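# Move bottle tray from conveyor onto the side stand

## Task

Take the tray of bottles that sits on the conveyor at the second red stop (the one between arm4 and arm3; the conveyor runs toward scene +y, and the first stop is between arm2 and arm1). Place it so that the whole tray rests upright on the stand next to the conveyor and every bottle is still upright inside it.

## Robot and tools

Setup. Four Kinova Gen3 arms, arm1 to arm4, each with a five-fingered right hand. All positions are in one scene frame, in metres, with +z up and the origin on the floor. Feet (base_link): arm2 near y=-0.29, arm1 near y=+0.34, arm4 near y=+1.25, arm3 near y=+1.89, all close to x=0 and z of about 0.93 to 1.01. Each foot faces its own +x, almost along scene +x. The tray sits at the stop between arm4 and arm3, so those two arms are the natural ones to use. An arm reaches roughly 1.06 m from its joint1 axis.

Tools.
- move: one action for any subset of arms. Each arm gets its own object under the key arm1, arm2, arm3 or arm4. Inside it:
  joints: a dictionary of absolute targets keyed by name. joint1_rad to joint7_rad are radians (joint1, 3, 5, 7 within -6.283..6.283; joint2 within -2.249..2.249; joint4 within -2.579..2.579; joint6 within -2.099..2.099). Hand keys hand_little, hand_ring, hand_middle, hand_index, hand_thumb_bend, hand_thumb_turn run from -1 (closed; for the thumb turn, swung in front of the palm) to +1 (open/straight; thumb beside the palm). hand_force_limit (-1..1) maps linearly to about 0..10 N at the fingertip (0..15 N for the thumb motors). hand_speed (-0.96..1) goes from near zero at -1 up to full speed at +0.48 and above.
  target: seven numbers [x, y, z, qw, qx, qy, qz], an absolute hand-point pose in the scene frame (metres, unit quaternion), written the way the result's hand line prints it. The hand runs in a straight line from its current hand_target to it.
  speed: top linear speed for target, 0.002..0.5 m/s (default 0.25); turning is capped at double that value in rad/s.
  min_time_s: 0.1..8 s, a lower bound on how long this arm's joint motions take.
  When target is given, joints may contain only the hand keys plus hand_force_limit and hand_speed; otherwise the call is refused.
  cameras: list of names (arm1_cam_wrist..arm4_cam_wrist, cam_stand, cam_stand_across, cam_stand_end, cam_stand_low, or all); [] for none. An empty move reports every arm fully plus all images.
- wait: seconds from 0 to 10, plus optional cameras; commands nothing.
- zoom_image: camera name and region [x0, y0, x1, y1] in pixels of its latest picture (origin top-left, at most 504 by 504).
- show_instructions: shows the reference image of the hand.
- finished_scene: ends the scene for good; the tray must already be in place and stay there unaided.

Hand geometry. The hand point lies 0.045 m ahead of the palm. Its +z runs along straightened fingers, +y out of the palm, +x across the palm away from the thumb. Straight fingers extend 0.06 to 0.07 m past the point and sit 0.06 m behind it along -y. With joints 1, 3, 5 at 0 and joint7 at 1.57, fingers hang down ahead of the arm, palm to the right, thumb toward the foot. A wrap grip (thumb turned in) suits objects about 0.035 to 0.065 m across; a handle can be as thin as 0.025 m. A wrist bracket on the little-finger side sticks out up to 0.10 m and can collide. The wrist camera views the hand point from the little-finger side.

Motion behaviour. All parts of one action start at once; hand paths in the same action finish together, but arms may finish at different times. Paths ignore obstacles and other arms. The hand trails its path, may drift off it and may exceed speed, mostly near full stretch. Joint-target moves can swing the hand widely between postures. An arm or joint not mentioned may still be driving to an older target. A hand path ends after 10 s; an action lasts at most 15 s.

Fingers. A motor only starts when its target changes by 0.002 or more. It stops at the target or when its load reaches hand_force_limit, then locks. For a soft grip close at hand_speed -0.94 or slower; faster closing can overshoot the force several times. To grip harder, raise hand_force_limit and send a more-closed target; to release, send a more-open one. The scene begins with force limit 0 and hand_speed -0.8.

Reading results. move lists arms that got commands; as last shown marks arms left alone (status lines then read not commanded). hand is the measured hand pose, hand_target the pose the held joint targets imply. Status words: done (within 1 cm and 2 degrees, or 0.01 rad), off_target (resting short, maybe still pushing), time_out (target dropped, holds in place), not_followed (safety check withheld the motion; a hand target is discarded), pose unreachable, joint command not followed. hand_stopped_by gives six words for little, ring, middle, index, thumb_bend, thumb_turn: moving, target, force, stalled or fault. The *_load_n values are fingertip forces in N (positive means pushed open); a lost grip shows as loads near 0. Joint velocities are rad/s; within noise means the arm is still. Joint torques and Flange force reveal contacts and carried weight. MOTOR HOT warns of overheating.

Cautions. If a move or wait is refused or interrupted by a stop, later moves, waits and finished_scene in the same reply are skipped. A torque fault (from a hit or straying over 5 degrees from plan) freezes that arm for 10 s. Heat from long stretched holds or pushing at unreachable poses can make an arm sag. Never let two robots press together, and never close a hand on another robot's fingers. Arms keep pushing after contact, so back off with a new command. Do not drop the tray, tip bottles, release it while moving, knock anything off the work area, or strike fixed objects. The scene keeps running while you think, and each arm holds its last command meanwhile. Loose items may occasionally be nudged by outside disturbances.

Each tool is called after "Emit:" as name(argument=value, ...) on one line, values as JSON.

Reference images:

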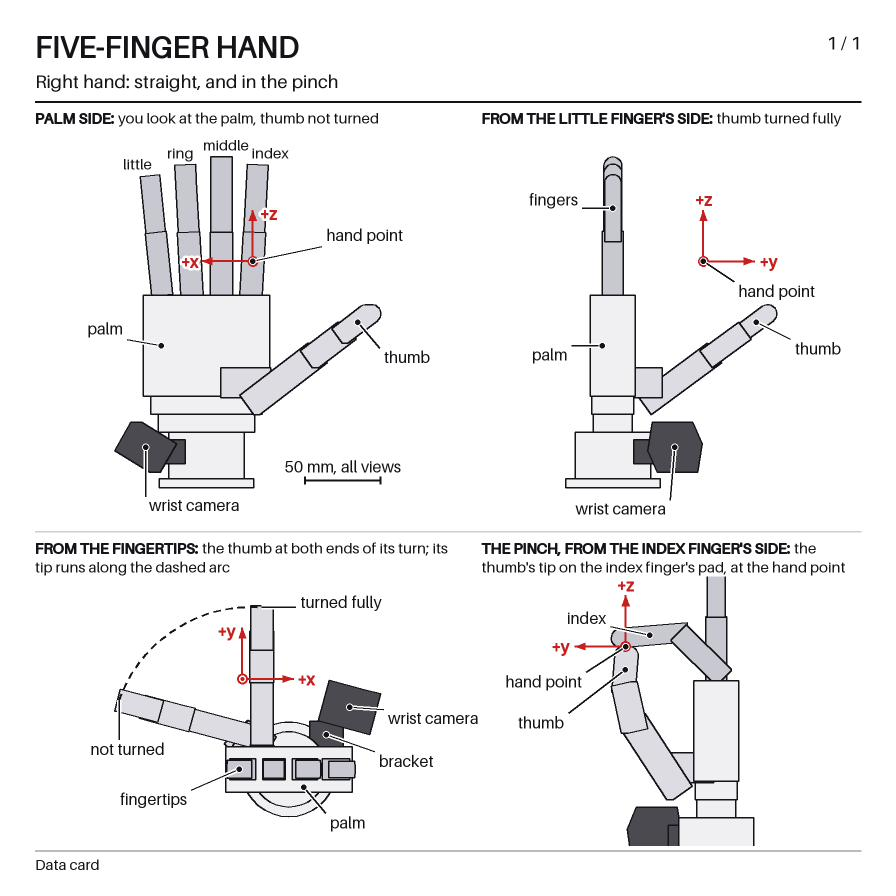

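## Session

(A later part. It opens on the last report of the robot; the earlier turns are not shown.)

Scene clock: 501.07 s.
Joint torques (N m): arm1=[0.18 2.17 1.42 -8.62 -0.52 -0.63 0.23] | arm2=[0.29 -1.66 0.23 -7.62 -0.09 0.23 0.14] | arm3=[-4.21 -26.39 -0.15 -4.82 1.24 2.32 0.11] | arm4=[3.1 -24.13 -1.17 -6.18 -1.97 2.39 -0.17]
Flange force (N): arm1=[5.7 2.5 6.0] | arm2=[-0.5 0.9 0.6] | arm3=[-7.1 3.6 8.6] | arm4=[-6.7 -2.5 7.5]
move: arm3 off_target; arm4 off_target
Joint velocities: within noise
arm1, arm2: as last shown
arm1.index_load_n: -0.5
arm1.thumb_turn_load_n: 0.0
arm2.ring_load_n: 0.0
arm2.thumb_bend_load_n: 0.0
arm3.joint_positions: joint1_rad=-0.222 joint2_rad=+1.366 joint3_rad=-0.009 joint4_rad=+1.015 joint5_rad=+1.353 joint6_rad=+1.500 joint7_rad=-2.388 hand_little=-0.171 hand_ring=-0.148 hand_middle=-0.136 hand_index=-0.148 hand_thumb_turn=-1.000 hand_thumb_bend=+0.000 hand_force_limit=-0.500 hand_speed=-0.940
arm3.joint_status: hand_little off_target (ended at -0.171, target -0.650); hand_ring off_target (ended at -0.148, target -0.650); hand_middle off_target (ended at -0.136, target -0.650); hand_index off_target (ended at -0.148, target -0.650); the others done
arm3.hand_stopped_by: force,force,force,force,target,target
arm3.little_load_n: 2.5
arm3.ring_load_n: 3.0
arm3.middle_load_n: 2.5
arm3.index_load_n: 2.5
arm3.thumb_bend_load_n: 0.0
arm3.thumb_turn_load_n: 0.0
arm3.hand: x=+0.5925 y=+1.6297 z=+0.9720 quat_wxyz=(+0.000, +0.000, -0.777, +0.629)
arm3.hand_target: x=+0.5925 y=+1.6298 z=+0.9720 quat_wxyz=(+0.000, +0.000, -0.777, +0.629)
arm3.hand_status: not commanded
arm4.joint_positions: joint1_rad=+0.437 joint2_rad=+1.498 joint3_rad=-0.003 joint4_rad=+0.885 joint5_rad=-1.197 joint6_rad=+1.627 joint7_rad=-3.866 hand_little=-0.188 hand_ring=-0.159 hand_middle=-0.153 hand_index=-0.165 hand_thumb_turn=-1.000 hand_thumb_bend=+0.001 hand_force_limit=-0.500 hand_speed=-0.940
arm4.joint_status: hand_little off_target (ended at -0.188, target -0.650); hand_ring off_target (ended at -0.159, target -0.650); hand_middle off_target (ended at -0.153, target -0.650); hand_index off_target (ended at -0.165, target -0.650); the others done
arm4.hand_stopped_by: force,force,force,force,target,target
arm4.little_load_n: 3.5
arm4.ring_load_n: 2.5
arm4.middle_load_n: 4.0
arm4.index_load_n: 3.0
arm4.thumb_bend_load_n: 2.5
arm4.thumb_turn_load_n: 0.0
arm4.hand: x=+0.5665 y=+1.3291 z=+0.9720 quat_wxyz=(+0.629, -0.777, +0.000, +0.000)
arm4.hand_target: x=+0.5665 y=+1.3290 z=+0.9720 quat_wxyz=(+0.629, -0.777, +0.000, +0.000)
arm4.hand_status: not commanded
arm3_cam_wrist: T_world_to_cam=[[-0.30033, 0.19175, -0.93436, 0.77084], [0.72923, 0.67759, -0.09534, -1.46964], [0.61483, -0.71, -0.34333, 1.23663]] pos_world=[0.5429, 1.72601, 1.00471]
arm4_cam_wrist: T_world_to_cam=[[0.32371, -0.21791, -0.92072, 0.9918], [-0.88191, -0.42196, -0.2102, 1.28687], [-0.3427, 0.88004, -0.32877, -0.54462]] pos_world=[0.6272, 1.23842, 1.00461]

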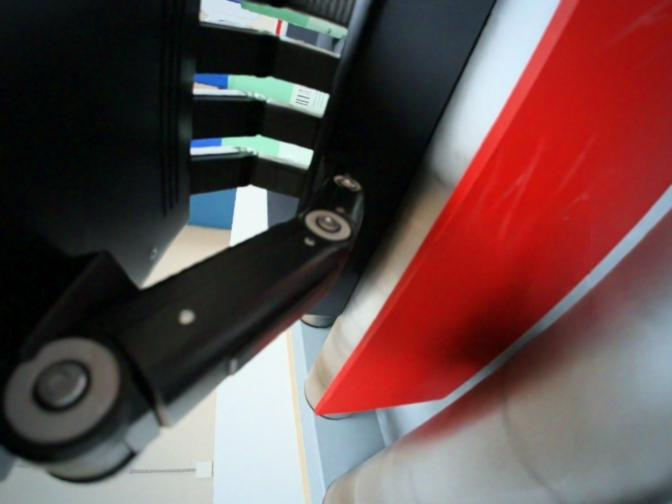

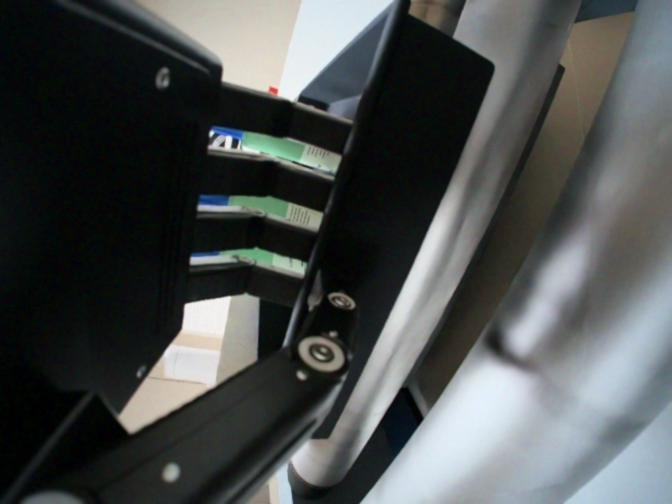

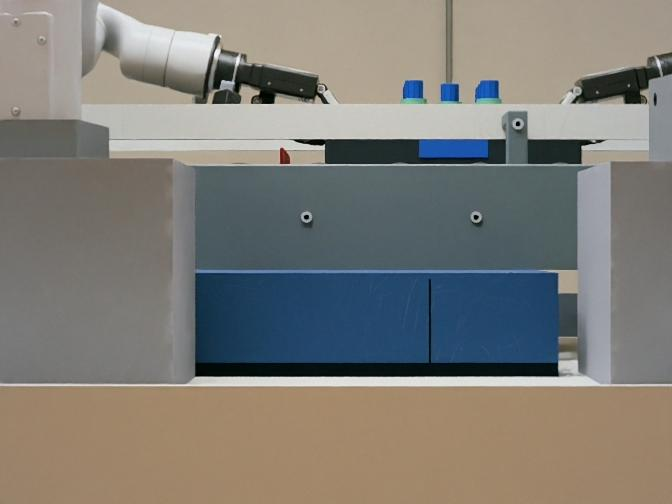

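Emit:
move(arm3={"target": [0.5925, 1.6283, 0.972, 0, 0, -0.7771, 0.6293], "speed": 0.02}, arm4={"target": [0.5665, 1.3294, 0.972, 0.6293, -0.7771, 0, 0], "speed": 0.02})

Emit:
move(arm3={"joints": {"hand_force_limit": -0.3, "hand_speed": -0.94, "hand_index": -0.7, "hand_middle": -0.7, "hand_ring": -0.7, "hand_little": -0.7}}, arm4={"joints": {"hand_force_limit": -0.3, "hand_speed": -0.94, "hand_index": -0.7, "hand_middle": -0.7, "hand_ring": -0.7, "hand_little": -0.7}}, cameras=["cam_stand_across"])

Emit:
zoom_image(camera="cam_stand_across", region=[280, 120, 350, 175])

Scene clock: 513.37 s.
Joint torques (N m): arm1=[0.16 2.13 1.43 -8.61 -0.52 -0.61 0.21] | arm2=[0.24 -1.73 0.26 -7.6 -0.1 0.24 0.18] | arm3=[0.61 -25.28 2.58 -5.06 2.14 1.97 -0.11] | arm4=[1.32 -23.2 -1.9 -6.04 -2.2 2 -0.1]
Flange force (N): arm1=[5.6 2.5 6.0] | arm2=[-0.6 1.2 0.5] | arm3=[-4.0 2.7 -0.6] | arm4=[-8.1 -3.6 4.0]
move: arm3 done; arm4 done
Joint velocities: within noise
arm1.joint_positions: joint1_rad=-0.115 joint2_rad=-0.468 joint3_rad=-0.065 joint4_rad=+1.454 joint5_rad=-0.019 joint6_rad=+1.964 joint7_rad=-2.044 hand_little=+1.000 hand_ring=+1.000 hand_middle=+1.000 hand_index=+1.000 hand_thumb_turn=+1.000 hand_thumb_bend=+1.000 hand_force_limit=+0.000 hand_speed=-0.800
arm1.joint_status: not commanded
arm1.hand_stopped_by: target,target,target,target,target,target
arm1.little_load_n: 0.0
arm1.ring_load_n: 0.0
arm1.middle_load_n: 0.0
arm1.index_load_n: 0.0
arm1.thumb_bend_load_n: 0.0
arm1.thumb_turn_load_n: 0.0
arm1.hand: x=+0.2106 y=+0.4102 z=+1.5238 quat_wxyz=(-0.086, -0.103, -0.991, -0.027)
arm1.hand_target: x=+0.2106 y=+0.4102 z=+1.5238 quat_wxyz=(-0.086, -0.103, -0.991, -0.027)
arm1.hand_status: not commanded
arm2.joint_positions: joint1_rad=+0.247 joint2_rad=-0.331 joint3_rad=-0.113 joint4_rad=+1.545 joint5_rad=-0.055 joint6_rad=+1.988 joint7_rad=-1.982 hand_little=+1.000 hand_ring=+1.000 hand_middle=+1.000 hand_index=+1.000 hand_thumb_turn=+1.000 hand_thumb_bend=+1.000 hand_force_limit=+0.000 hand_speed=-0.800
arm2.joint_status: not commanded
arm2.hand_stopped_by: target,target,target,target,target,target
arm2.little_load_n: 0.0
arm2.ring_load_n: 0.0
arm2.middle_load_n: 0.0
arm2.index_load_n: 0.0
arm2.thumb_bend_load_n: 0.0
arm2.thumb_turn_load_n: 0.0
arm2.hand: x=+0.1309 y=-0.3076 z=+1.3982 quat_wxyz=(+0.032, -0.333, -0.942, -0.005)
arm2.hand_target: x=+0.1309 y=-0.3076 z=+1.3982 quat_wxyz=(+0.032, -0.333, -0.942, -0.005)
arm2.hand_status: not commanded
arm3.joint_positions: joint1_rad=-0.220 joint2_rad=+1.366 joint3_rad=-0.008 joint4_rad=+1.015 joint5_rad=+1.354 joint6_rad=+1.498 joint7_rad=-2.388 hand_little=-0.171 hand_ring=-0.148 hand_middle=-0.137 hand_index=-0.148 hand_thumb_turn=-1.000 hand_thumb_bend=+0.000 hand_force_limit=-0.500 hand_speed=-0.940
arm3.joint_status: not commanded
arm3.hand_stopped_by: force,force,force,force,target,target
arm3.little_load_n: 0.5
arm3.ring_load_n: 0.0
arm3.middle_load_n: 0.0
arm3.index_load_n: 0.5
arm3.thumb_bend_load_n: 1.5
arm3.thumb_turn_load_n: 0.0
arm3.hand: x=+0.5925 y=+1.6283 z=+0.9720 quat_wxyz=(+0.000, +0.000, -0.777, +0.629)
arm3.hand_target: x=+0.5925 y=+1.6283 z=+0.9720 quat_wxyz=(+0.000, +0.000, -0.777, +0.629)
arm3.hand_status: done (0.000 m and 0.0 deg from the pose sent, 0.001 m and 0.0 deg at the start)
arm4.joint_positions: joint1_rad=+0.437 joint2_rad=+1.498 joint3_rad=-0.003 joint4_rad=+0.886 joint5_rad=-1.197 joint6_rad=+1.627 joint7_rad=-3.865 hand_little=-0.188 hand_ring=-0.159 hand_middle=-0.153 hand_index=-0.165 hand_thumb_turn=-1.000 hand_thumb_bend=+0.001 hand_force_limit=-0.500 hand_speed=-0.940
arm4.joint_status: not commanded
arm4.hand_stopped_by: force,force,force,force,target,target
arm4.little_load_n: 3.0
arm4.ring_load_n: 2.0
arm4.middle_load_n: 3.5
arm4.index_load_n: 2.5
arm4.thumb_bend_load_n: 2.5
arm4.thumb_turn_load_n: 0.0
arm4.hand: x=+0.5665 y=+1.3294 z=+0.9720 quat_wxyz=(+0.629, -0.777, +0.000, +0.000)
arm4.hand_target: x=+0.5665 y=+1.3294 z=+0.9720 quat_wxyz=(+0.629, -0.777, +0.000, +0.000)
arm4.hand_status: done (0.000 m and 0.0 deg from the pose sent, 0.000 m and 0.0 deg at the start)
pictures: none

Scene clock: 513.87 s.
Joint torques (N m): arm1=[0.13 2.15 1.41 -8.65 -0.51 -0.6 0.21] | arm2=[0.19 -1.73 0.13 -7.54 -0.04 0.25 0.17] | arm3=[-1.81 -26.34 1.38 -4.83 1.51 2.69 0.07] | arm4=[1.62 -23.38 -1.83 -6.02 -2.19 2.1 -0.09]
Flange force (N): arm1=[5.7 2.5 6.2] | arm2=[-0.8 0.9 0.2] | arm3=[-6.5 4.3 4.9] | arm4=[-7.5 -3.3 4.5]
move: arm3 off_target; arm4 off_target
Joint velocities: within noise
arm1, arm2: as last shown
arm3.joint_positions: joint1_rad=-0.220 joint2_rad=+1.366 joint3_rad=-0.008 joint4_rad=+1.015 joint5_rad=+1.354 joint6_rad=+1.498 joint7_rad=-2.388 hand_little=-0.192 hand_ring=-0.169 hand_middle=-0.152 hand_index=-0.169 hand_thumb_turn=-1.000 hand_thumb_bend=+0.001 hand_force_limit=-0.300 hand_speed=-0.940
arm3.joint_status: hand_little off_target (ended at -0.192, target -0.700); hand_ring off_target (ended at -0.169, target -0.700); hand_middle off_target (ended at -0.152, target -0.700); hand_index off_target (ended at -0.169, target -0.700); the others done
arm3.hand_stopped_by: force,force,force,force,target,target
arm3.little_load_n: 3.5
arm3.ring_load_n: 4.5
arm3.middle_load_n: 3.0
arm3.index_load_n: 4.0
arm3.thumb_bend_load_n: 3.0
arm3.thumb_turn_load_n: 0.0
arm3.hand: x=+0.5925 y=+1.6282 z=+0.9720 quat_wxyz=(+0.000, +0.000, -0.777, +0.629)
arm3.hand_target: x=+0.5925 y=+1.6283 z=+0.9720 quat_wxyz=(+0.000, +0.000, -0.777, +0.629)
arm3.hand_status: not commanded
arm4.joint_positions: joint1_rad=+0.437 joint2_rad=+1.498 joint3_rad=-0.003 joint4_rad=+0.886 joint5_rad=-1.197 joint6_rad=+1.627 joint7_rad=-3.865 hand_little=-0.192 hand_ring=-0.169 hand_middle=-0.153 hand_index=-0.170 hand_thumb_turn=-1.000 hand_thumb_bend=+0.001 hand_force_limit=-0.300 hand_speed=-0.940
arm4.joint_status: hand_little off_target (ended at -0.192, target -0.700); hand_ring off_target (ended at -0.169, target -0.700); hand_middle off_target (ended at -0.153, target -0.700); hand_index off_target (ended at -0.170, target -0.700); the others done
arm4.hand_stopped_by: force,force,force,force,target,target
arm4.little_load_n: 4.0
arm4.ring_load_n: 4.5
arm4.middle_load_n: 3.5
arm4.index_load_n: 3.5
arm4.thumb_bend_load_n: 2.5
arm4.thumb_turn_load_n: 0.0
arm4.hand: x=+0.5665 y=+1.3294 z=+0.9720 quat_wxyz=(+0.629, -0.777, +0.000, +0.000)
arm4.hand_target: x=+0.5665 y=+1.3294 z=+0.9720 quat_wxyz=(+0.629, -0.777, +0.000, +0.000)
arm4.hand_status: not commanded

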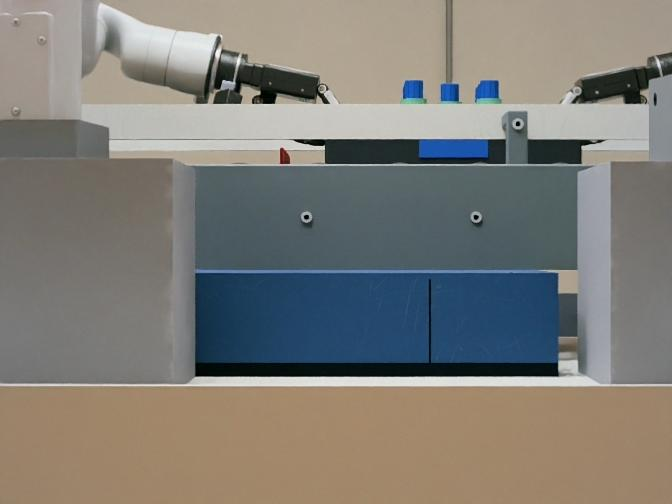

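Scaled by 7.200 from the camera's image (finer frame: 960x720).

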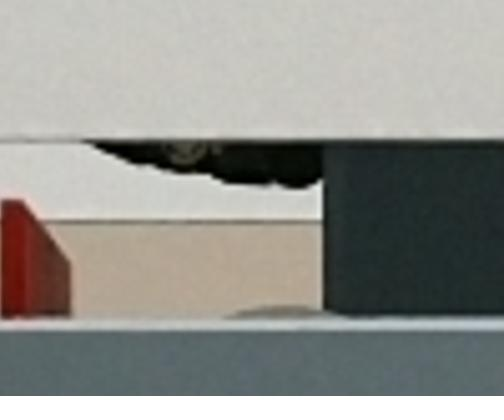

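Emit:
move(arm3={"joints": {"hand_force_limit": 0.1, "hand_speed": -0.94, "hand_index": -0.75, "hand_middle": -0.75, "hand_ring": -0.75, "hand_little": -0.75}}, arm4={"joints": {"hand_force_limit": 0.1, "hand_speed": -0.94, "hand_index": -0.75, "hand_middle": -0.75, "hand_ring": -0.75, "hand_little": -0.75}})

Emit:
move(arm3={"target": [0.5925, 1.6283, 0.982, 0, 0, -0.7771, 0.6293], "speed": 0.03}, arm4={"target": [0.5665, 1.3294, 0.982, 0.6293, -0.7771, 0, 0], "speed": 0.03}, cameras=["arm3_cam_wrist", "arm4_cam_wrist", "cam_stand_across", "cam_stand"])

Emit:
zoom_image(camera="cam_stand_across", region=[270, 60, 630, 180])

Scene clock: 524.47 s.
Joint torques (N m): arm1=[0.17 2.17 1.4 -8.62 -0.54 -0.62 0.23] | arm2=[0.25 -1.73 0.24 -7.48 -0.11 0.24 0.19] | arm3=[-3.08 -26.61 0.65 -4.75 1.17 2.91 0.12] | arm4=[2.85 -24.05 -1.37 -6.41 -2.24 2 -0.08]
Flange force (N): arm1=[5.7 2.4 6.0] | arm2=[-0.8 1.2 0.0] | arm3=[-7.3 4.5 7.6] | arm4=[-7.8 -3.0 6.6]
move: arm3 off_target; arm4 off_target
Joint velocities: within noise
arm1, arm2: as last shown
arm3.joint_positions: joint1_rad=-0.220 joint2_rad=+1.366 joint3_rad=-0.008 joint4_rad=+1.015 joint5_rad=+1.354 joint6_rad=+1.498 joint7_rad=-2.388 hand_little=-0.202 hand_ring=-0.173 hand_middle=-0.161 hand_index=-0.173 hand_thumb_turn=-1.000 hand_thumb_bend=+0.001 hand_force_limit=+0.100 hand_speed=-0.940
arm3.joint_status: hand_little off_target (ended at -0.202, target -0.750); hand_ring off_target (ended at -0.173, target -0.750); hand_middle off_target (ended at -0.161, target -0.750); hand_index off_target (ended at -0.173, target -0.750); the others done
arm3.hand_stopped_by: force,force,force,force,target,target
arm3.little_load_n: 6.0
arm3.ring_load_n: 5.0
arm3.middle_load_n: 6.0
arm3.index_load_n: 5.0
arm3.thumb_bend_load_n: 3.0
arm3.thumb_turn_load_n: 0.5
arm3.hand: x=+0.5925 y=+1.6283 z=+0.9720 quat_wxyz=(+0.000, +0.000, -0.777, +0.629)
arm3.hand_target: x=+0.5925 y=+1.6283 z=+0.9720 quat_wxyz=(+0.000, +0.000, -0.777, +0.629)
arm3.hand_status: not commanded
arm4.joint_positions: joint1_rad=+0.437 joint2_rad=+1.498 joint3_rad=-0.003 joint4_rad=+0.886 joint5_rad=-1.197 joint6_rad=+1.627 joint7_rad=-3.865 hand_little=-0.202 hand_ring=-0.174 hand_middle=-0.163 hand_index=-0.179 hand_thumb_turn=-1.000 hand_thumb_bend=+0.001 hand_force_limit=+0.100 hand_speed=-0.940
arm4.joint_status: hand_little off_target (ended at -0.202, target -0.750); hand_ring off_target (ended at -0.174, target -0.750); hand_middle off_target (ended at -0.163, target -0.750); hand_index off_target (ended at -0.179, target -0.750); the others done
arm4.hand_stopped_by: force,force,force,force,target,target
arm4.little_load_n: 6.0
arm4.ring_load_n: 5.5
arm4.middle_load_n: 6.5
arm4.index_load_n: 6.0
arm4.thumb_bend_load_n: 2.5
arm4.thumb_turn_load_n: 0.0
arm4.hand: x=+0.5665 y=+1.3294 z=+0.9720 quat_wxyz=(+0.629, -0.777, +0.000, +0.000)
arm4.hand_target: x=+0.5665 y=+1.3294 z=+0.9720 quat_wxyz=(+0.629, -0.777, +0.000, +0.000)
arm4.hand_status: not commanded
pictures: none

Scene clock: 525.43 s.
Joint torques (N m): arm1=[0.13 2.17 1.44 -8.61 -0.52 -0.6 0.23] | arm2=[0.21 -1.73 0.17 -7.59 -0.09 0.26 0.17] | arm3=[-3.5 -28.84 1.57 -5.76 2.2 3.28 0.04] | arm4=[5.39 -27.29 -1.29 -8.01 -3.16 2.43 -0.02]
Flange force (N): arm1=[5.7 2.6 6.1] | arm2=[-0.8 0.9 0.4] | arm3=[-6.5 7.6 8.3] | arm4=[-9.8 0.5 11.8]
move: arm3 done; arm4 done
Joint velocities: within noise
arm1, arm2: as last shown
arm3.joint_positions: joint1_rad=-0.220 joint2_rad=+1.346 joint3_rad=-0.008 joint4_rad=+1.028 joint5_rad=+1.353 joint6_rad=+1.500 joint7_rad=-2.381 hand_little=-0.202 hand_ring=-0.173 hand_middle=-0.161 hand_index=-0.173 hand_thumb_turn=-1.000 hand_thumb_bend=+0.001 hand_force_limit=+0.100 hand_speed=-0.940
arm3.joint_status: not commanded
arm3.hand_stopped_by: force,force,force,force,target,target
arm3.little_load_n: 5.0
arm3.ring_load_n: 4.5
arm3.middle_load_n: 5.5
arm3.index_load_n: 5.0
arm3.thumb_bend_load_n: 4.5
arm3.thumb_turn_load_n: 0.5
arm3.hand: x=+0.5925 y=+1.6283 z=+0.9820 quat_wxyz=(+0.000, +0.000, -0.777, +0.629)
arm3.hand_target: x=+0.5925 y=+1.6283 z=+0.9820 quat_wxyz=(+0.000, +0.000, -0.777, +0.629)
arm3.hand_status: done (0.000 m and 0.0 deg from the pose sent, 0.010 m and 0.0 deg at the start)
arm4.joint_positions: joint1_rad=+0.437 joint2_rad=+1.476 joint3_rad=-0.003 joint4_rad=+0.904 joint5_rad=-1.197 joint6_rad=+1.628 joint7_rad=-3.869 hand_little=-0.202 hand_ring=-0.174 hand_middle=-0.163 hand_index=-0.179 hand_thumb_turn=-1.000 hand_thumb_bend=+0.001 hand_force_limit=+0.100 hand_speed=-0.940
arm4.joint_status: not commanded
arm4.hand_stopped_by: force,force,force,force,target,target
arm4.little_load_n: 5.0
arm4.ring_load_n: 4.5
arm4.middle_load_n: 6.0
arm4.index_load_n: 5.5
arm4.thumb_bend_load_n: 5.0
arm4.thumb_turn_load_n: 1.0
arm4.hand: x=+0.5665 y=+1.3294 z=+0.9820 quat_wxyz=(+0.629, -0.777, +0.000, +0.000)
arm4.hand_target: x=+0.5665 y=+1.3294 z=+0.9820 quat_wxyz=(+0.629, -0.777, +0.000, +0.000)
arm4.hand_status: done (0.000 m and 0.0 deg from the pose sent, 0.010 m and 0.0 deg at the start)
pictures: arm3_cam_wrist, arm4_cam_wrist, cam_stand, cam_stand_across
arm3_cam_wrist: T_world_to_cam=[[-0.30034, 0.19177, -0.93436, 0.78046], [0.72919, 0.67764, -0.09531, -1.46789], [0.61488, -0.70995, -0.34335, 1.23892]] pos_world=[0.543, 1.72461, 1.01471]
arm4_cam_wrist: T_world_to_cam=[[0.32375, -0.21799, -0.92069, 1.00112], [-0.8819, -0.42198, -0.21019, 1.28911], [-0.34269, 0.88001, -0.32886, -0.54148]] pos_world=[0.6272, 1.23872, 1.01461]

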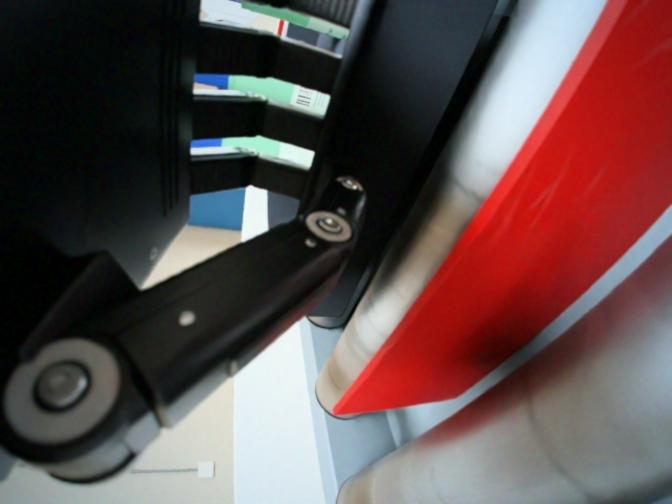

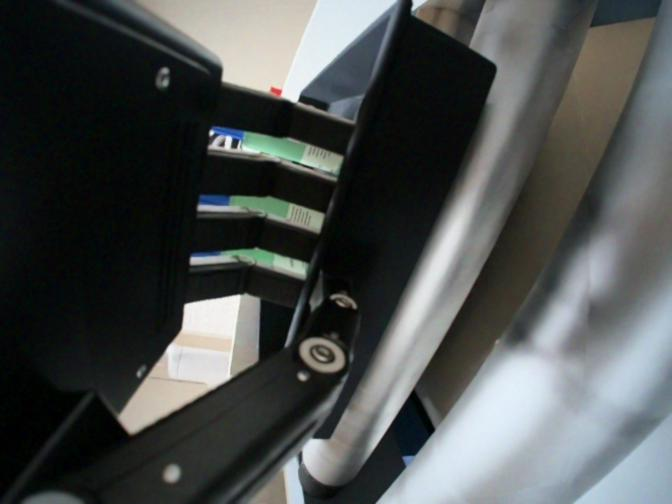

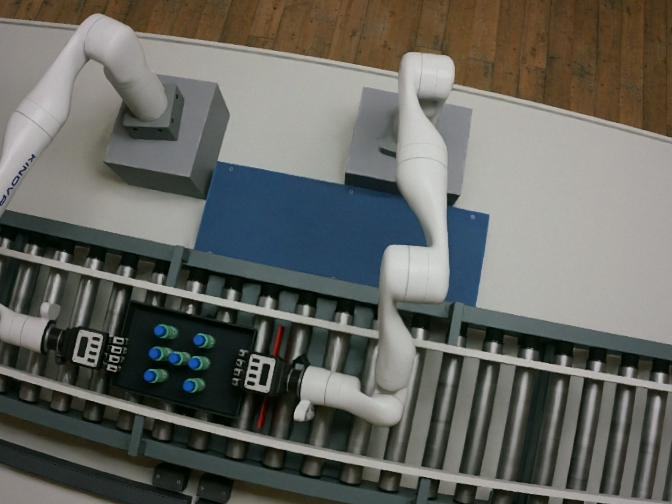

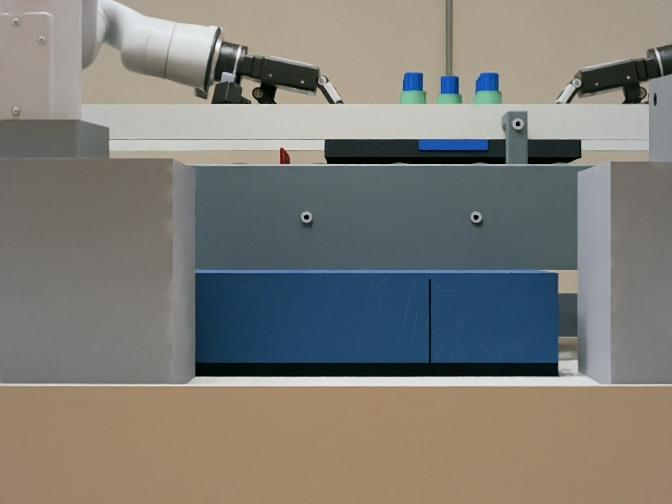

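Scaled by 1.400 from the camera's image (finer frame: 960x720).

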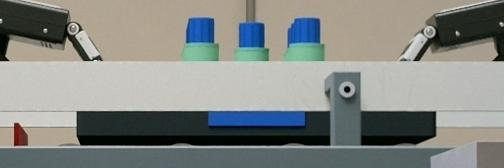

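Emit:
move(arm3={"target": [0.5925, 1.6279, 1.075, 0, 0, -0.7771, 0.6293], "speed": 0.06}, arm4={"target": [0.5665, 1.3298, 1.075, 0.6293, -0.7771, 0, 0], "speed": 0.06}, cameras=["arm3_cam_wrist", "arm4_cam_wrist", "cam_stand_across", "cam_stand", "cam_stand_end"])

Emit:
zoom_image(camera="cam_stand_across", region=[200, 0, 672, 180])

Scene clock: 551.27 s.
Joint torques (N m): arm1=[0.14 2.14 1.39 -8.59 -0.51 -0.59 0.23] | arm2=[0.26 -1.72 0.19 -7.6 -0.1 0.21 0.15] | arm3=[-1.34 -28.46 2.83 -6.56 2.86 3.33 -0.03] | arm4=[3.29 -26.27 -2.29 -7.92 -3.55 2.58 -0.07]
Flange force (N): arm1=[5.6 2.5 6.0] | arm2=[-0.7 0.9 0.4] | arm3=[-5.9 7.5 4.7] | arm4=[-8.8 2.7 8.4]
move: arm3 done; arm4 done
Joint velocities: within noise
arm1, arm2: as last shown
arm2.thumb_bend_load_n: -0.5
arm3.joint_positions: joint1_rad=-0.219 joint2_rad=+1.172 joint3_rad=-0.008 joint4_rad=+1.098 joint5_rad=+1.347 joint6_rad=+1.523 joint7_rad=-2.280 hand_little=-0.202 hand_ring=-0.173 hand_middle=-0.161 hand_index=-0.173 hand_thumb_turn=-1.000 hand_thumb_bend=+0.002 hand_force_limit=+0.100 hand_speed=-0.940
arm3.joint_status: not commanded
arm3.hand_stopped_by: force,force,force,force,target,target
arm3.little_load_n: 4.5
arm3.ring_load_n: 4.0
arm3.middle_load_n: 5.0
arm3.index_load_n: 4.5
arm3.thumb_bend_load_n: 6.0
arm3.thumb_turn_load_n: 1.0
arm3.hand: x=+0.5925 y=+1.6279 z=+1.0750 quat_wxyz=(+0.000, +0.000, -0.777, +0.629)
arm3.hand_target: x=+0.5925 y=+1.6279 z=+1.0750 quat_wxyz=(+0.000, +0.000, -0.777, +0.629)
arm3.hand_status: done (0.000 m and 0.0 deg from the pose sent, 0.093 m and 0.0 deg at the start)
arm4.joint_positions: joint1_rad=+0.437 joint2_rad=+1.289 joint3_rad=-0.005 joint4_rad=+1.021 joint5_rad=-1.202 joint6_rad=+1.652 joint7_rad=-3.935 hand_little=-0.202 hand_ring=-0.174 hand_middle=-0.163 hand_index=-0.179 hand_thumb_turn=-1.000 hand_thumb_bend=+0.001 hand_force_limit=+0.100 hand_speed=-0.940
arm4.joint_status: not commanded
arm4.hand_stopped_by: force,force,force,force,target,target
arm4.little_load_n: 4.0
arm4.ring_load_n: 4.0
arm4.middle_load_n: 5.0
arm4.index_load_n: 5.0
arm4.thumb_bend_load_n: 6.5
arm4.thumb_turn_load_n: 1.0
arm4.hand: x=+0.5665 y=+1.3298 z=+1.0750 quat_wxyz=(+0.629, -0.777, +0.000, +0.000)
arm4.hand_target: x=+0.5665 y=+1.3298 z=+1.0750 quat_wxyz=(+0.629, -0.777, +0.000, +0.000)
arm4.hand_status: done (0.000 m and 0.0 deg from the pose sent, 0.093 m and 0.0 deg at the start)
pictures: arm3_cam_wrist, arm4_cam_wrist, cam_stand, cam_stand_across, cam_stand_end
arm3_cam_wrist: T_world_to_cam=[[-0.30034, 0.19177, -0.93436, 0.8674], [0.72919, 0.67764, -0.09531, -1.45868], [0.61488, -0.70995, -0.34335, 1.27063]] pos_world=[0.5429, 1.72421, 1.10771]
arm4_cam_wrist: T_world_to_cam=[[0.32367, -0.21806, -0.9207, 1.08697], [-0.88196, -0.42189, -0.21013, 1.30868], [-0.34261, 0.88004, -0.32887, -0.51132]] pos_world=[0.6272, 1.23912, 1.10761]

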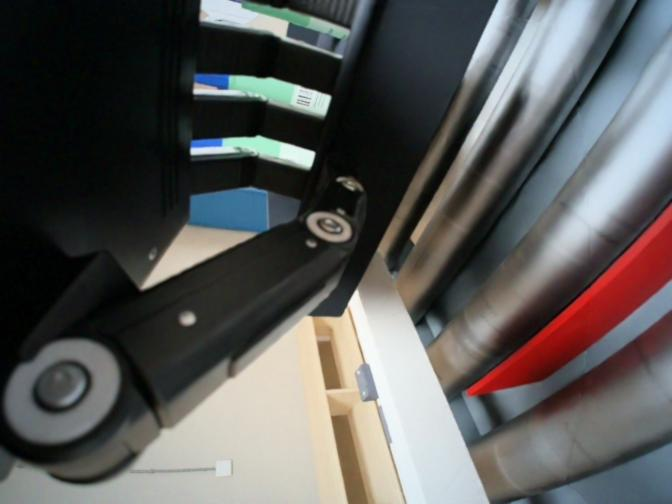

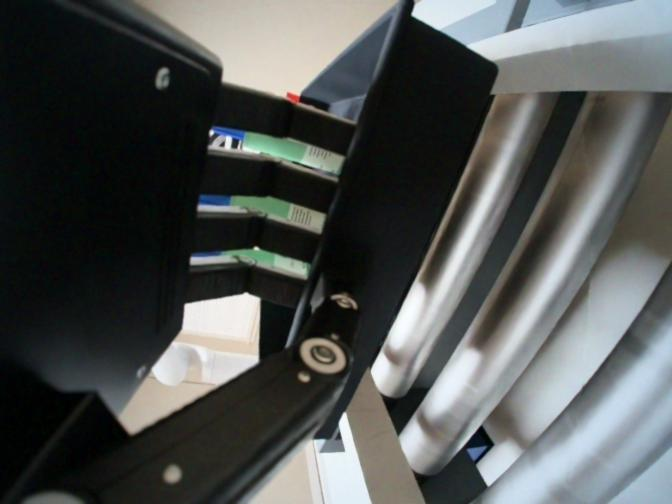

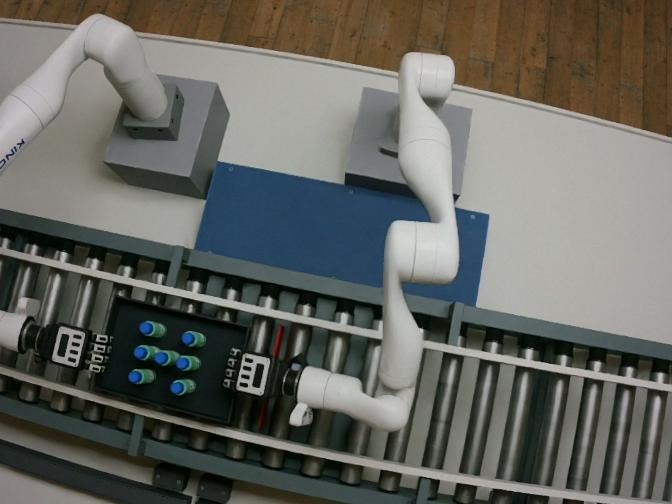

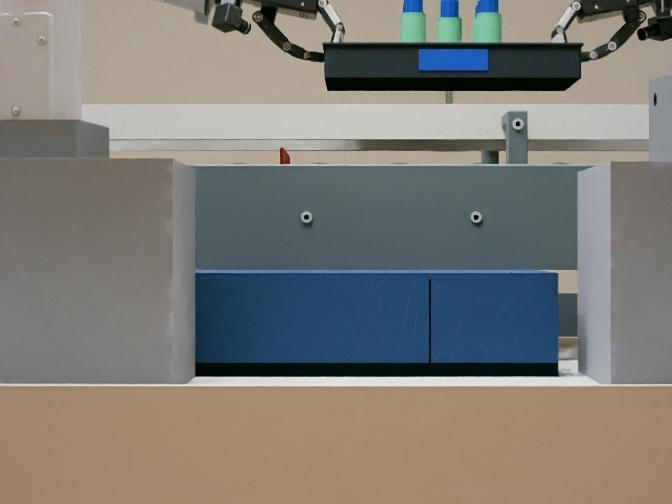

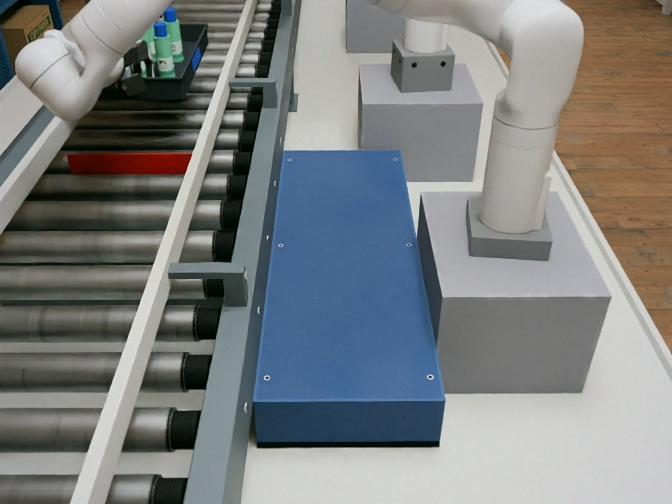

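Scaled by 1.068 from the camera's image (finer frame: 960x720).

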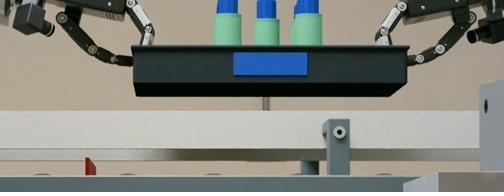

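Emit:
move(arm3={"target": [0.5925, 1.6279, 1.105, 0, 0, -0.7771, 0.6293], "speed": 0.06}, arm4={"target": [0.5665, 1.3298, 1.105, 0.6293, -0.7771, 0, 0], "speed": 0.06})

Emit:
move(arm3={"target": [0.4525, 1.6679, 1.105, 0, 0, -0.7771, 0.6293], "speed": 0.08}, arm4={"target": [0.4265, 1.3698, 1.105, 0.6293, -0.7771, 0, 0], "speed": 0.08}, cameras=["arm3_cam_wrist", "arm4_cam_wrist", "cam_stand_across", "cam_stand"])

Scene clock: 567.20 s.
Joint torques (N m): arm1=[0.13 2.12 1.42 -8.64 -0.53 -0.61 0.21] | arm2=[0.33 -1.7 0.2 -7.59 -0.09 0.21 0.19] | arm3=[-1.4 -28.38 2.72 -6.81 2.97 3.16 -0.04] | arm4=[3.38 -26.11 -2.06 -8.18 -3.6 2.45 -0.07]
Flange force (N): arm1=[5.6 2.5 6.1] | arm2=[-0.6 1.0 0.3] | arm3=[-6.3 7.4 4.7] | arm4=[-8.8 3.1 8.7]
move: arm3 done; arm4 done
Joint velocities: within noise
arm1, arm2: as last shown
arm2.index_load_n: 0.5
arm3.joint_positions: joint1_rad=-0.219 joint2_rad=+1.122 joint3_rad=-0.008 joint4_rad=+1.105 joint5_rad=+1.345 joint6_rad=+1.533 joint7_rad=-2.238 hand_little=-0.202 hand_ring=-0.173 hand_middle=-0.161 hand_index=-0.173 hand_thumb_turn=-1.000 hand_thumb_bend=+0.002 hand_force_limit=+0.100 hand_speed=-0.940
arm3.joint_status: not commanded
arm3.hand_stopped_by: force,force,force,force,target,target
arm3.little_load_n: 4.0
arm3.ring_load_n: 4.0
arm3.middle_load_n: 5.0
arm3.index_load_n: 4.5
arm3.thumb_bend_load_n: 6.0
arm3.thumb_turn_load_n: 1.0
arm3.hand: x=+0.5925 y=+1.6279 z=+1.1050 quat_wxyz=(+0.000, +0.000, -0.777, +0.629)
arm3.hand_target: x=+0.5925 y=+1.6279 z=+1.1050 quat_wxyz=(+0.000, +0.000, -0.777, +0.629)
arm3.hand_status: done (0.000 m and 0.0 deg from the pose sent, 0.030 m and 0.0 deg at the start)
arm4.joint_positions: joint1_rad=+0.437 joint2_rad=+1.235 joint3_rad=-0.006 joint4_rad=+1.041 joint5_rad=-1.204 joint6_rad=+1.664 joint7_rad=-3.968 hand_little=-0.202 hand_ring=-0.174 hand_middle=-0.163 hand_index=-0.179 hand_thumb_turn=-1.000 hand_thumb_bend=+0.001 hand_force_limit=+0.100 hand_speed=-0.940
arm4.joint_status: not commanded
arm4.hand_stopped_by: force,force,force,force,target,target
arm4.little_load_n: 4.0
arm4.ring_load_n: 4.0
arm4.middle_load_n: 5.0
arm4.index_load_n: 5.0
arm4.thumb_bend_load_n: 6.5
arm4.thumb_turn_load_n: 1.5
arm4.hand: x=+0.5665 y=+1.3298 z=+1.1050 quat_wxyz=(+0.629, -0.777, +0.000, +0.000)
arm4.hand_target: x=+0.5665 y=+1.3298 z=+1.1050 quat_wxyz=(+0.629, -0.777, +0.000, +0.000)
arm4.hand_status: done (0.000 m and 0.0 deg from the pose sent, 0.030 m and 0.0 deg at the start)
pictures: none

Scene clock: 569.53 s.
Joint torques (N m): arm1=[0.14 2.18 1.42 -8.62 -0.52 -0.61 0.22] | arm2=[0.23 -1.75 0.24 -7.61 -0.07 0.21 0.17] | arm3=[-0.24 -22.65 2.33 -3.43 1.67 4.17 -0.02] | arm4=[2.39 -20.7 -2.1 -4.72 -2.59 3.7 -0.06]
Flange force (N): arm1=[5.7 2.5 6.1] | arm2=[-0.6 1.1 0.4] | arm3=[-4.6 8.1 3.2] | arm4=[-5.3 3.6 6.2]
move: arm3 done; arm4 done
Joint velocities: within noise
arm1, arm2: as last shown
arm2.index_load_n: 0.0
arm2.thumb_bend_load_n: 0.0
arm3.joint_positions: joint1_rad=-0.301 joint2_rad=+0.906 joint3_rad=-0.053 joint4_rad=+1.691 joint5_rad=+1.297 joint6_rad=+1.538 joint7_rad=-2.623 hand_little=-0.202 hand_ring=-0.173 hand_middle=-0.161 hand_index=-0.173 hand_thumb_turn=-1.000 hand_thumb_bend=+0.002 hand_force_limit=+0.100 hand_speed=-0.940
arm3.joint_status: not commanded
arm3.hand_stopped_by: force,force,force,force,target,target
arm3.little_load_n: 5.0
arm3.ring_load_n: 4.0
arm3.middle_load_n: 5.0
arm3.index_load_n: 4.0
arm3.thumb_bend_load_n: 6.0
arm3.thumb_turn_load_n: 1.0
arm3.hand: x=+0.4525 y=+1.6679 z=+1.1050 quat_wxyz=(+0.000, +0.000, -0.777, +0.629)
arm3.hand_target: x=+0.4525 y=+1.6679 z=+1.1050 quat_wxyz=(+0.000, +0.000, -0.777, +0.629)
arm3.hand_status: done (0.000 m and 0.0 deg from the pose sent, 0.146 m and 0.0 deg at the start)
arm4.joint_positions: joint1_rad=+0.453 joint2_rad=+1.018 joint3_rad=-0.013 joint4_rad=+1.685 joint5_rad=-1.186 joint6_rad=+1.507 joint7_rad=-3.570 hand_little=-0.202 hand_ring=-0.174 hand_middle=-0.163 hand_index=-0.179 hand_thumb_turn=-1.000 hand_thumb_bend=+0.002 hand_force_limit=+0.100 hand_speed=-0.940
arm4.joint_status: not commanded
arm4.hand_stopped_by: force,force,force,force,target,target
arm4.little_load_n: 4.0
arm4.ring_load_n: 4.0
arm4.middle_load_n: 5.0
arm4.index_load_n: 4.5
arm4.thumb_bend_load_n: 6.5
arm4.thumb_turn_load_n: 1.5
arm4.hand: x=+0.4265 y=+1.3698 z=+1.1050 quat_wxyz=(+0.629, -0.777, +0.000, +0.000)
arm4.hand_target: x=+0.4265 y=+1.3698 z=+1.1050 quat_wxyz=(+0.629, -0.777, +0.000, +0.000)
arm4.hand_status: done (0.000 m and 0.0 deg from the pose sent, 0.146 m and 0.0 deg at the start)
pictures: arm3_cam_wrist, arm4_cam_wrist, cam_stand, cam_stand_across
arm3_cam_wrist: T_world_to_cam=[[-0.30033, 0.19175, -0.93436, 0.84574], [0.72923, 0.67759, -0.09534, -1.38075], [0.61483, -0.71, -0.34333, 1.39549]] pos_world=[0.4029, 1.76421, 1.13771]
arm4_cam_wrist: T_world_to_cam=[[0.32375, -0.21799, -0.92069, 1.1685], [-0.8819, -0.42198, -0.21019, 1.20855], [-0.34269, 0.88001, -0.32886, -0.58456]] pos_world=[0.4872, 1.27912, 1.13761]

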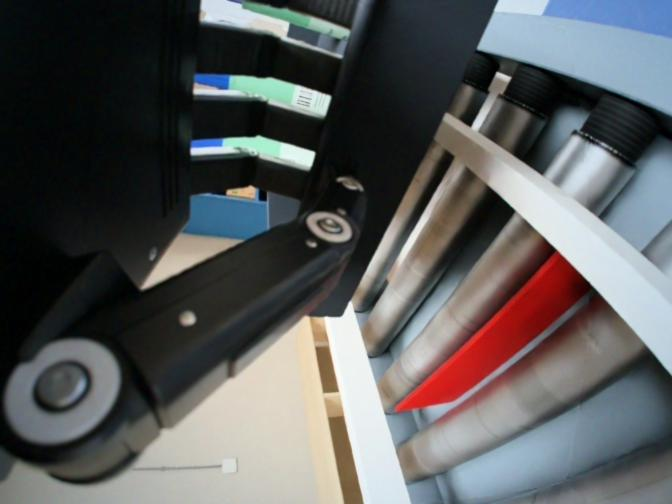

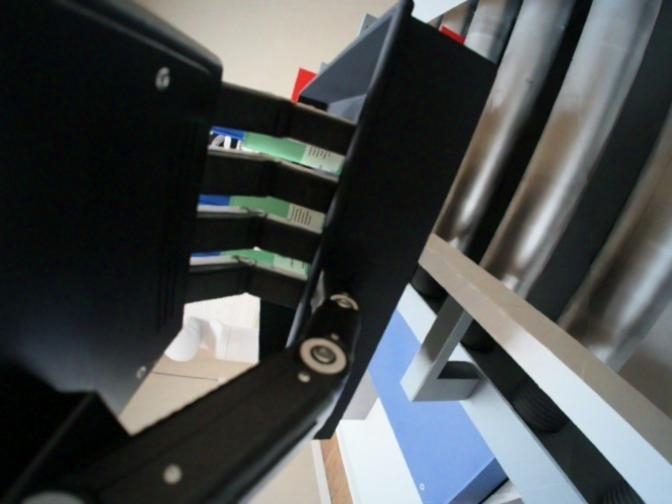

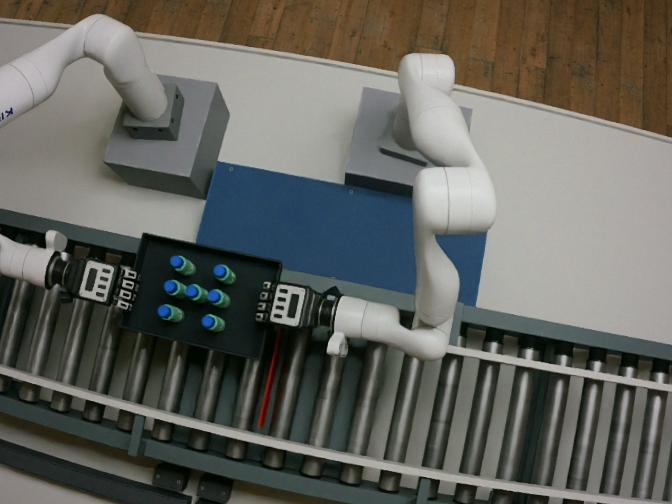

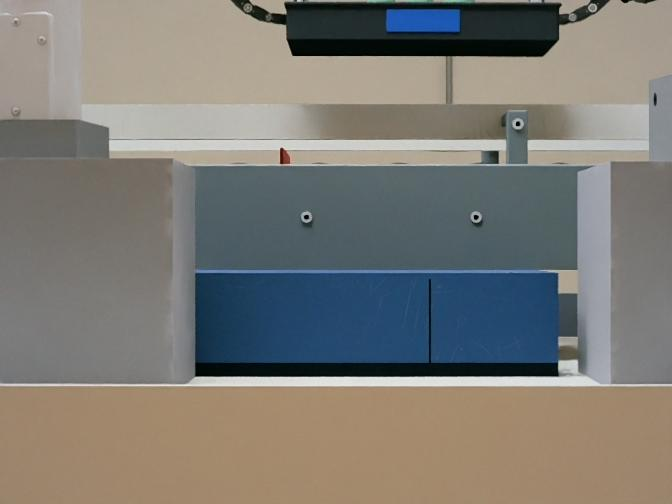

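Emit:
move(arm3={"target": [0.3125, 1.7079, 1.105, 0, 0, -0.7771, 0.6293], "speed": 0.08}, arm4={"target": [0.2865, 1.4098, 1.105, 0.6293, -0.7771, 0, 0], "speed": 0.08})

Emit:
move(arm3={"target": [0.1925, 1.7479, 1.105, 0, 0, -0.7771, 0.6293], "speed": 0.08}, arm4={"target": [0.1665, 1.4498, 1.105, 0.6293, -0.7771, 0, 0], "speed": 0.08}, cameras=["arm3_cam_wrist", "arm4_cam_wrist", "cam_stand_across", "cam_stand", "cam_stand_end"])

Scene clock: 578.73 s.
Joint torques (N m): arm1=[0.17 2.15 1.43 -8.63 -0.51 -0.61 0.21] | arm2=[0.28 -1.64 0.22 -7.59 -0.09 0.24 0.12] | arm3=[-0.13 -17.5 1.35 -0.03 0.17 4.35 -0.03] | arm4=[2.29 -15.64 -1.85 -0.71 -1.1 4.21 -0.09]
Flange force (N): arm1=[5.7 2.5 6.1] | arm2=[-0.6 0.8 0.5] | arm3=[-3.4 8.8 3.6] | arm4=[-3.6 3.2 6.1]
move: arm3 done; arm4 done
Joint velocities: within noise
arm1, arm2: as last shown
arm3.joint_positions: joint1_rad=-0.426 joint2_rad=+0.790 joint3_rad=-0.135 joint4_rad=+2.127 joint5_rad=+1.153 joint6_rad=+1.541 joint7_rad=-2.973 hand_little=-0.202 hand_ring=-0.173 hand_middle=-0.161 hand_index=-0.173 hand_thumb_turn=-1.000 hand_thumb_bend=+0.002 hand_force_limit=+0.100 hand_speed=-0.940
arm3.joint_status: not commanded
arm3.hand_stopped_by: force,force,force,force,target,target
arm3.little_load_n: 4.5
arm3.ring_load_n: 4.0
arm3.middle_load_n: 4.5
arm3.index_load_n: 3.5
arm3.thumb_bend_load_n: 7.0
arm3.thumb_turn_load_n: 1.0
arm3.hand: x=+0.3125 y=+1.7079 z=+1.1050 quat_wxyz=(+0.000, +0.000, -0.777, +0.629)
arm3.hand_target: x=+0.3125 y=+1.7079 z=+1.1050 quat_wxyz=(+0.000, +0.000, -0.777, +0.629)
arm3.hand_status: done (0.000 m and 0.0 deg from the pose sent, 0.146 m and 0.0 deg at the start)
arm4.joint_positions: joint1_rad=+0.484 joint2_rad=+0.929 joint3_rad=-0.029 joint4_rad=+2.181 joint5_rad=-1.217 joint6_rad=+1.352 joint7_rad=-3.190 hand_little=-0.202 hand_ring=-0.174 hand_middle=-0.163 hand_index=-0.179 hand_thumb_turn=-1.000 hand_thumb_bend=+0.002 hand_force_limit=+0.100 hand_speed=-0.940
arm4.joint_status: not commanded
arm4.hand_stopped_by: force,force,force,force,target,target
arm4.little_load_n: 4.5
arm4.ring_load_n: 4.0
arm4.middle_load_n: 5.0
arm4.index_load_n: 5.0
arm4.thumb_bend_load_n: 7.0
arm4.thumb_turn_load_n: 1.5
arm4.hand: x=+0.2865 y=+1.4098 z=+1.1050 quat_wxyz=(+0.629, -0.777, +0.000, +0.000)
arm4.hand_target: x=+0.2865 y=+1.4098 z=+1.1050 quat_wxyz=(+0.629, -0.777, +0.000, +0.000)
arm4.hand_status: done (0.000 m and 0.0 deg from the pose sent, 0.146 m and 0.0 deg at the start)
pictures: none

Scene clock: 580.90 s.
Joint torques (N m): arm1=[0.18 2.16 1.41 -8.64 -0.52 -0.62 0.21] | arm2=[0.28 -1.69 0.25 -7.58 -0.09 0.24 0.17] | arm3=[-0.49 -13.86 0.24 2.36 -1.01 3.9 -0.04] | arm4=[2.39 -12.07 -1.71 4.07 0.66 3.85 -0.09]
Flange force (N): arm1=[5.7 2.4 6.1] | arm2=[-0.6 1.1 0.4] | arm3=[-1.9 9.2 6.1] | arm4=[-1.2 2.0 7.5]
move: arm3 done; arm4 done
Joint velocities: within noise
arm1.joint_positions: joint1_rad=-0.115 joint2_rad=-0.468 joint3_rad=-0.065 joint4_rad=+1.454 joint5_rad=-0.019 joint6_rad=+1.964 joint7_rad=-2.044 hand_little=+1.000 hand_ring=+1.000 hand_middle=+1.000 hand_index=+1.000 hand_thumb_turn=+1.000 hand_thumb_bend=+1.000 hand_force_limit=+0.000 hand_speed=-0.800
arm1.joint_status: not commanded
arm1.hand_stopped_by: target,target,target,target,target,target
arm1.little_load_n: 0.0
arm1.ring_load_n: 0.0
arm1.middle_load_n: 0.0
arm1.index_load_n: 0.0
arm1.thumb_bend_load_n: 0.0
arm1.thumb_turn_load_n: 0.0
arm1.hand: x=+0.2106 y=+0.4102 z=+1.5238 quat_wxyz=(-0.086, -0.103, -0.991, -0.027)
arm1.hand_target: x=+0.2106 y=+0.4102 z=+1.5238 quat_wxyz=(-0.086, -0.103, -0.991, -0.027)
arm1.hand_status: not commanded
arm2.joint_positions: joint1_rad=+0.247 joint2_rad=-0.331 joint3_rad=-0.113 joint4_rad=+1.545 joint5_rad=-0.055 joint6_rad=+1.988 joint7_rad=-1.982 hand_little=+1.000 hand_ring=+1.000 hand_middle=+1.000 hand_index=+1.000 hand_thumb_turn=+1.000 hand_thumb_bend=+1.000 hand_force_limit=+0.000 hand_speed=-0.800
arm2.joint_status: not commanded
arm2.hand_stopped_by: target,target,target,target,target,target
arm2.little_load_n: 0.0
arm2.ring_load_n: 0.0
arm2.middle_load_n: 0.0
arm2.index_load_n: 0.0
arm2.thumb_bend_load_n: 0.0
arm2.thumb_turn_load_n: 0.0
arm2.hand: x=+0.1309 y=-0.3076 z=+1.3982 quat_wxyz=(+0.032, -0.333, -0.942, -0.005)
arm2.hand_target: x=+0.1309 y=-0.3076 z=+1.3982 quat_wxyz=(+0.032, -0.333, -0.942, -0.005)
arm2.hand_status: not commanded
arm3.joint_positions: joint1_rad=-0.628 joint2_rad=+0.773 joint3_rad=-0.267 joint4_rad=+2.408 joint5_rad=+0.881 joint6_rad=+1.489 joint7_rad=-3.282 hand_little=-0.202 hand_ring=-0.173 hand_middle=-0.161 hand_index=-0.173 hand_thumb_turn=-1.000 hand_thumb_bend=+0.002 hand_force_limit=+0.100 hand_speed=-0.940
arm3.joint_status: not commanded
arm3.hand_stopped_by: force,force,force,force,target,target
arm3.little_load_n: 5.0
arm3.ring_load_n: 4.0
arm3.middle_load_n: 4.5
arm3.index_load_n: 4.0
arm3.thumb_bend_load_n: 7.0
arm3.thumb_turn_load_n: 1.0
arm3.hand: x=+0.1925 y=+1.7479 z=+1.1050 quat_wxyz=(+0.000, +0.000, -0.777, +0.629)
arm3.hand_target: x=+0.1925 y=+1.7479 z=+1.1050 quat_wxyz=(+0.000, +0.000, -0.777, +0.629)
arm3.hand_status: done (0.000 m and 0.0 deg from the pose sent, 0.126 m and 0.0 deg at the start)
arm4.joint_positions: joint1_rad=+0.515 joint2_rad=+1.015 joint3_rad=-0.055 joint4_rad=+2.576 joint5_rad=-1.347 joint6_rad=+1.186 joint7_rad=-2.717 hand_little=-0.202 hand_ring=-0.174 hand_middle=-0.163 hand_index=-0.179 hand_thumb_turn=-1.000 hand_thumb_bend=+0.002 hand_force_limit=+0.100 hand_speed=-0.940
arm4.joint_status: not commanded
arm4.hand_stopped_by: force,force,force,force,target,target
arm4.little_load_n: 3.5
arm4.ring_load_n: 4.0
arm4.middle_load_n: 5.5
arm4.index_load_n: 5.5
arm4.thumb_bend_load_n: 7.0
arm4.thumb_turn_load_n: 1.5
arm4.hand: x=+0.1665 y=+1.4498 z=+1.1050 quat_wxyz=(+0.629, -0.777, +0.000, +0.000)
arm4.hand_target: x=+0.1665 y=+1.4498 z=+1.1050 quat_wxyz=(+0.629, -0.777, +0.000, +0.000)
arm4.hand_status: done (0.000 m and 0.0 deg from the pose sent, 0.126 m and 0.0 deg at the start)
pictures: arm3_cam_wrist, arm4_cam_wrist, cam_stand, cam_stand_across, cam_stand_end
arm3_cam_wrist: T_world_to_cam=[[-0.30034, 0.19177, -0.93436, 0.75231], [0.72919, 0.67764, -0.09531, -1.24554], [0.61488, -0.70995, -0.34335, 1.61202]] pos_world=[0.143, 1.84421, 1.13771]
arm4_cam_wrist: T_world_to_cam=[[0.32372, -0.21794, -0.92071, 1.27007], [-0.88194, -0.42189, -0.21023, 1.01293], [-0.34262, 0.88006, -0.32878, -0.74424]] pos_world=[0.2272, 1.35912, 1.13761]

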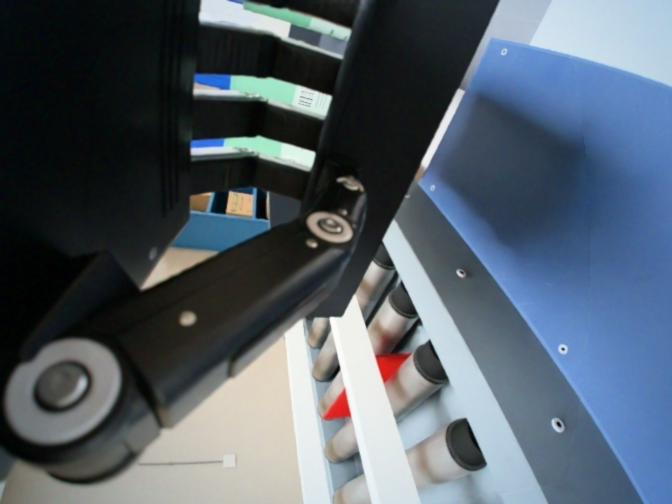

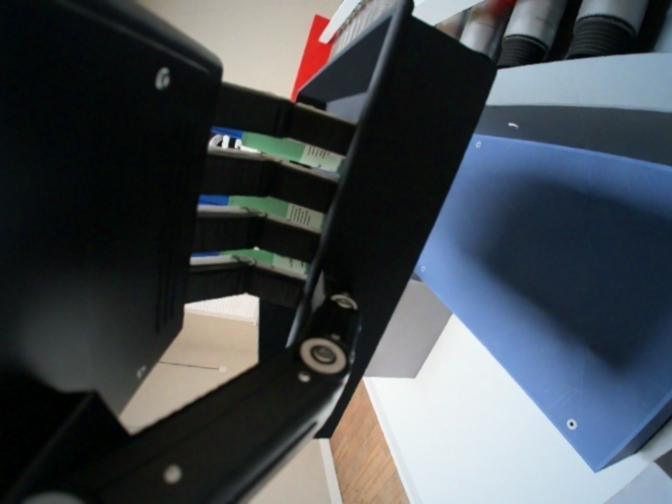

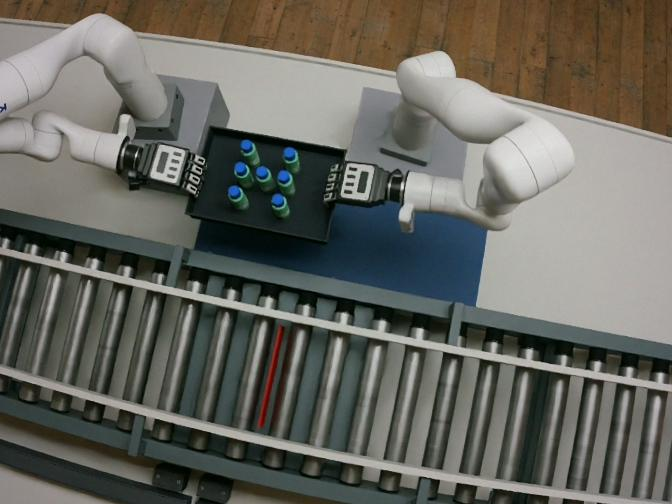

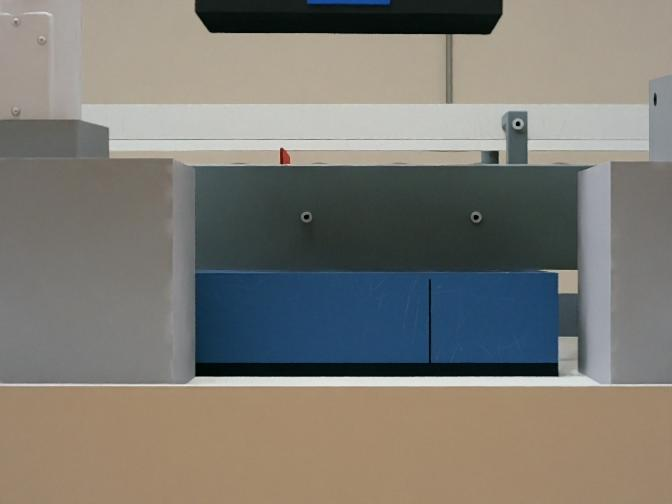

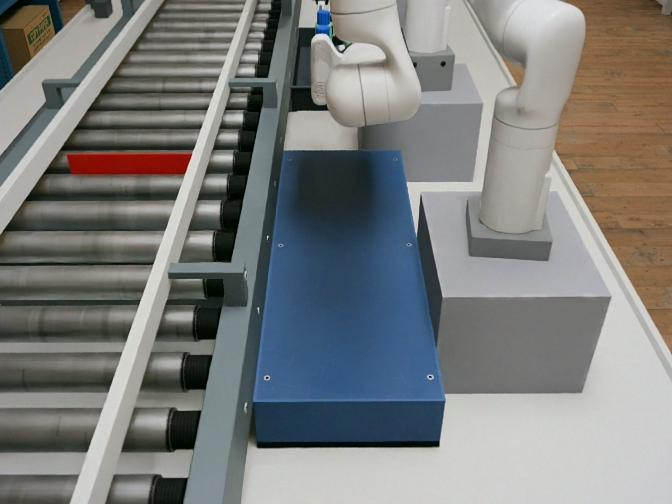

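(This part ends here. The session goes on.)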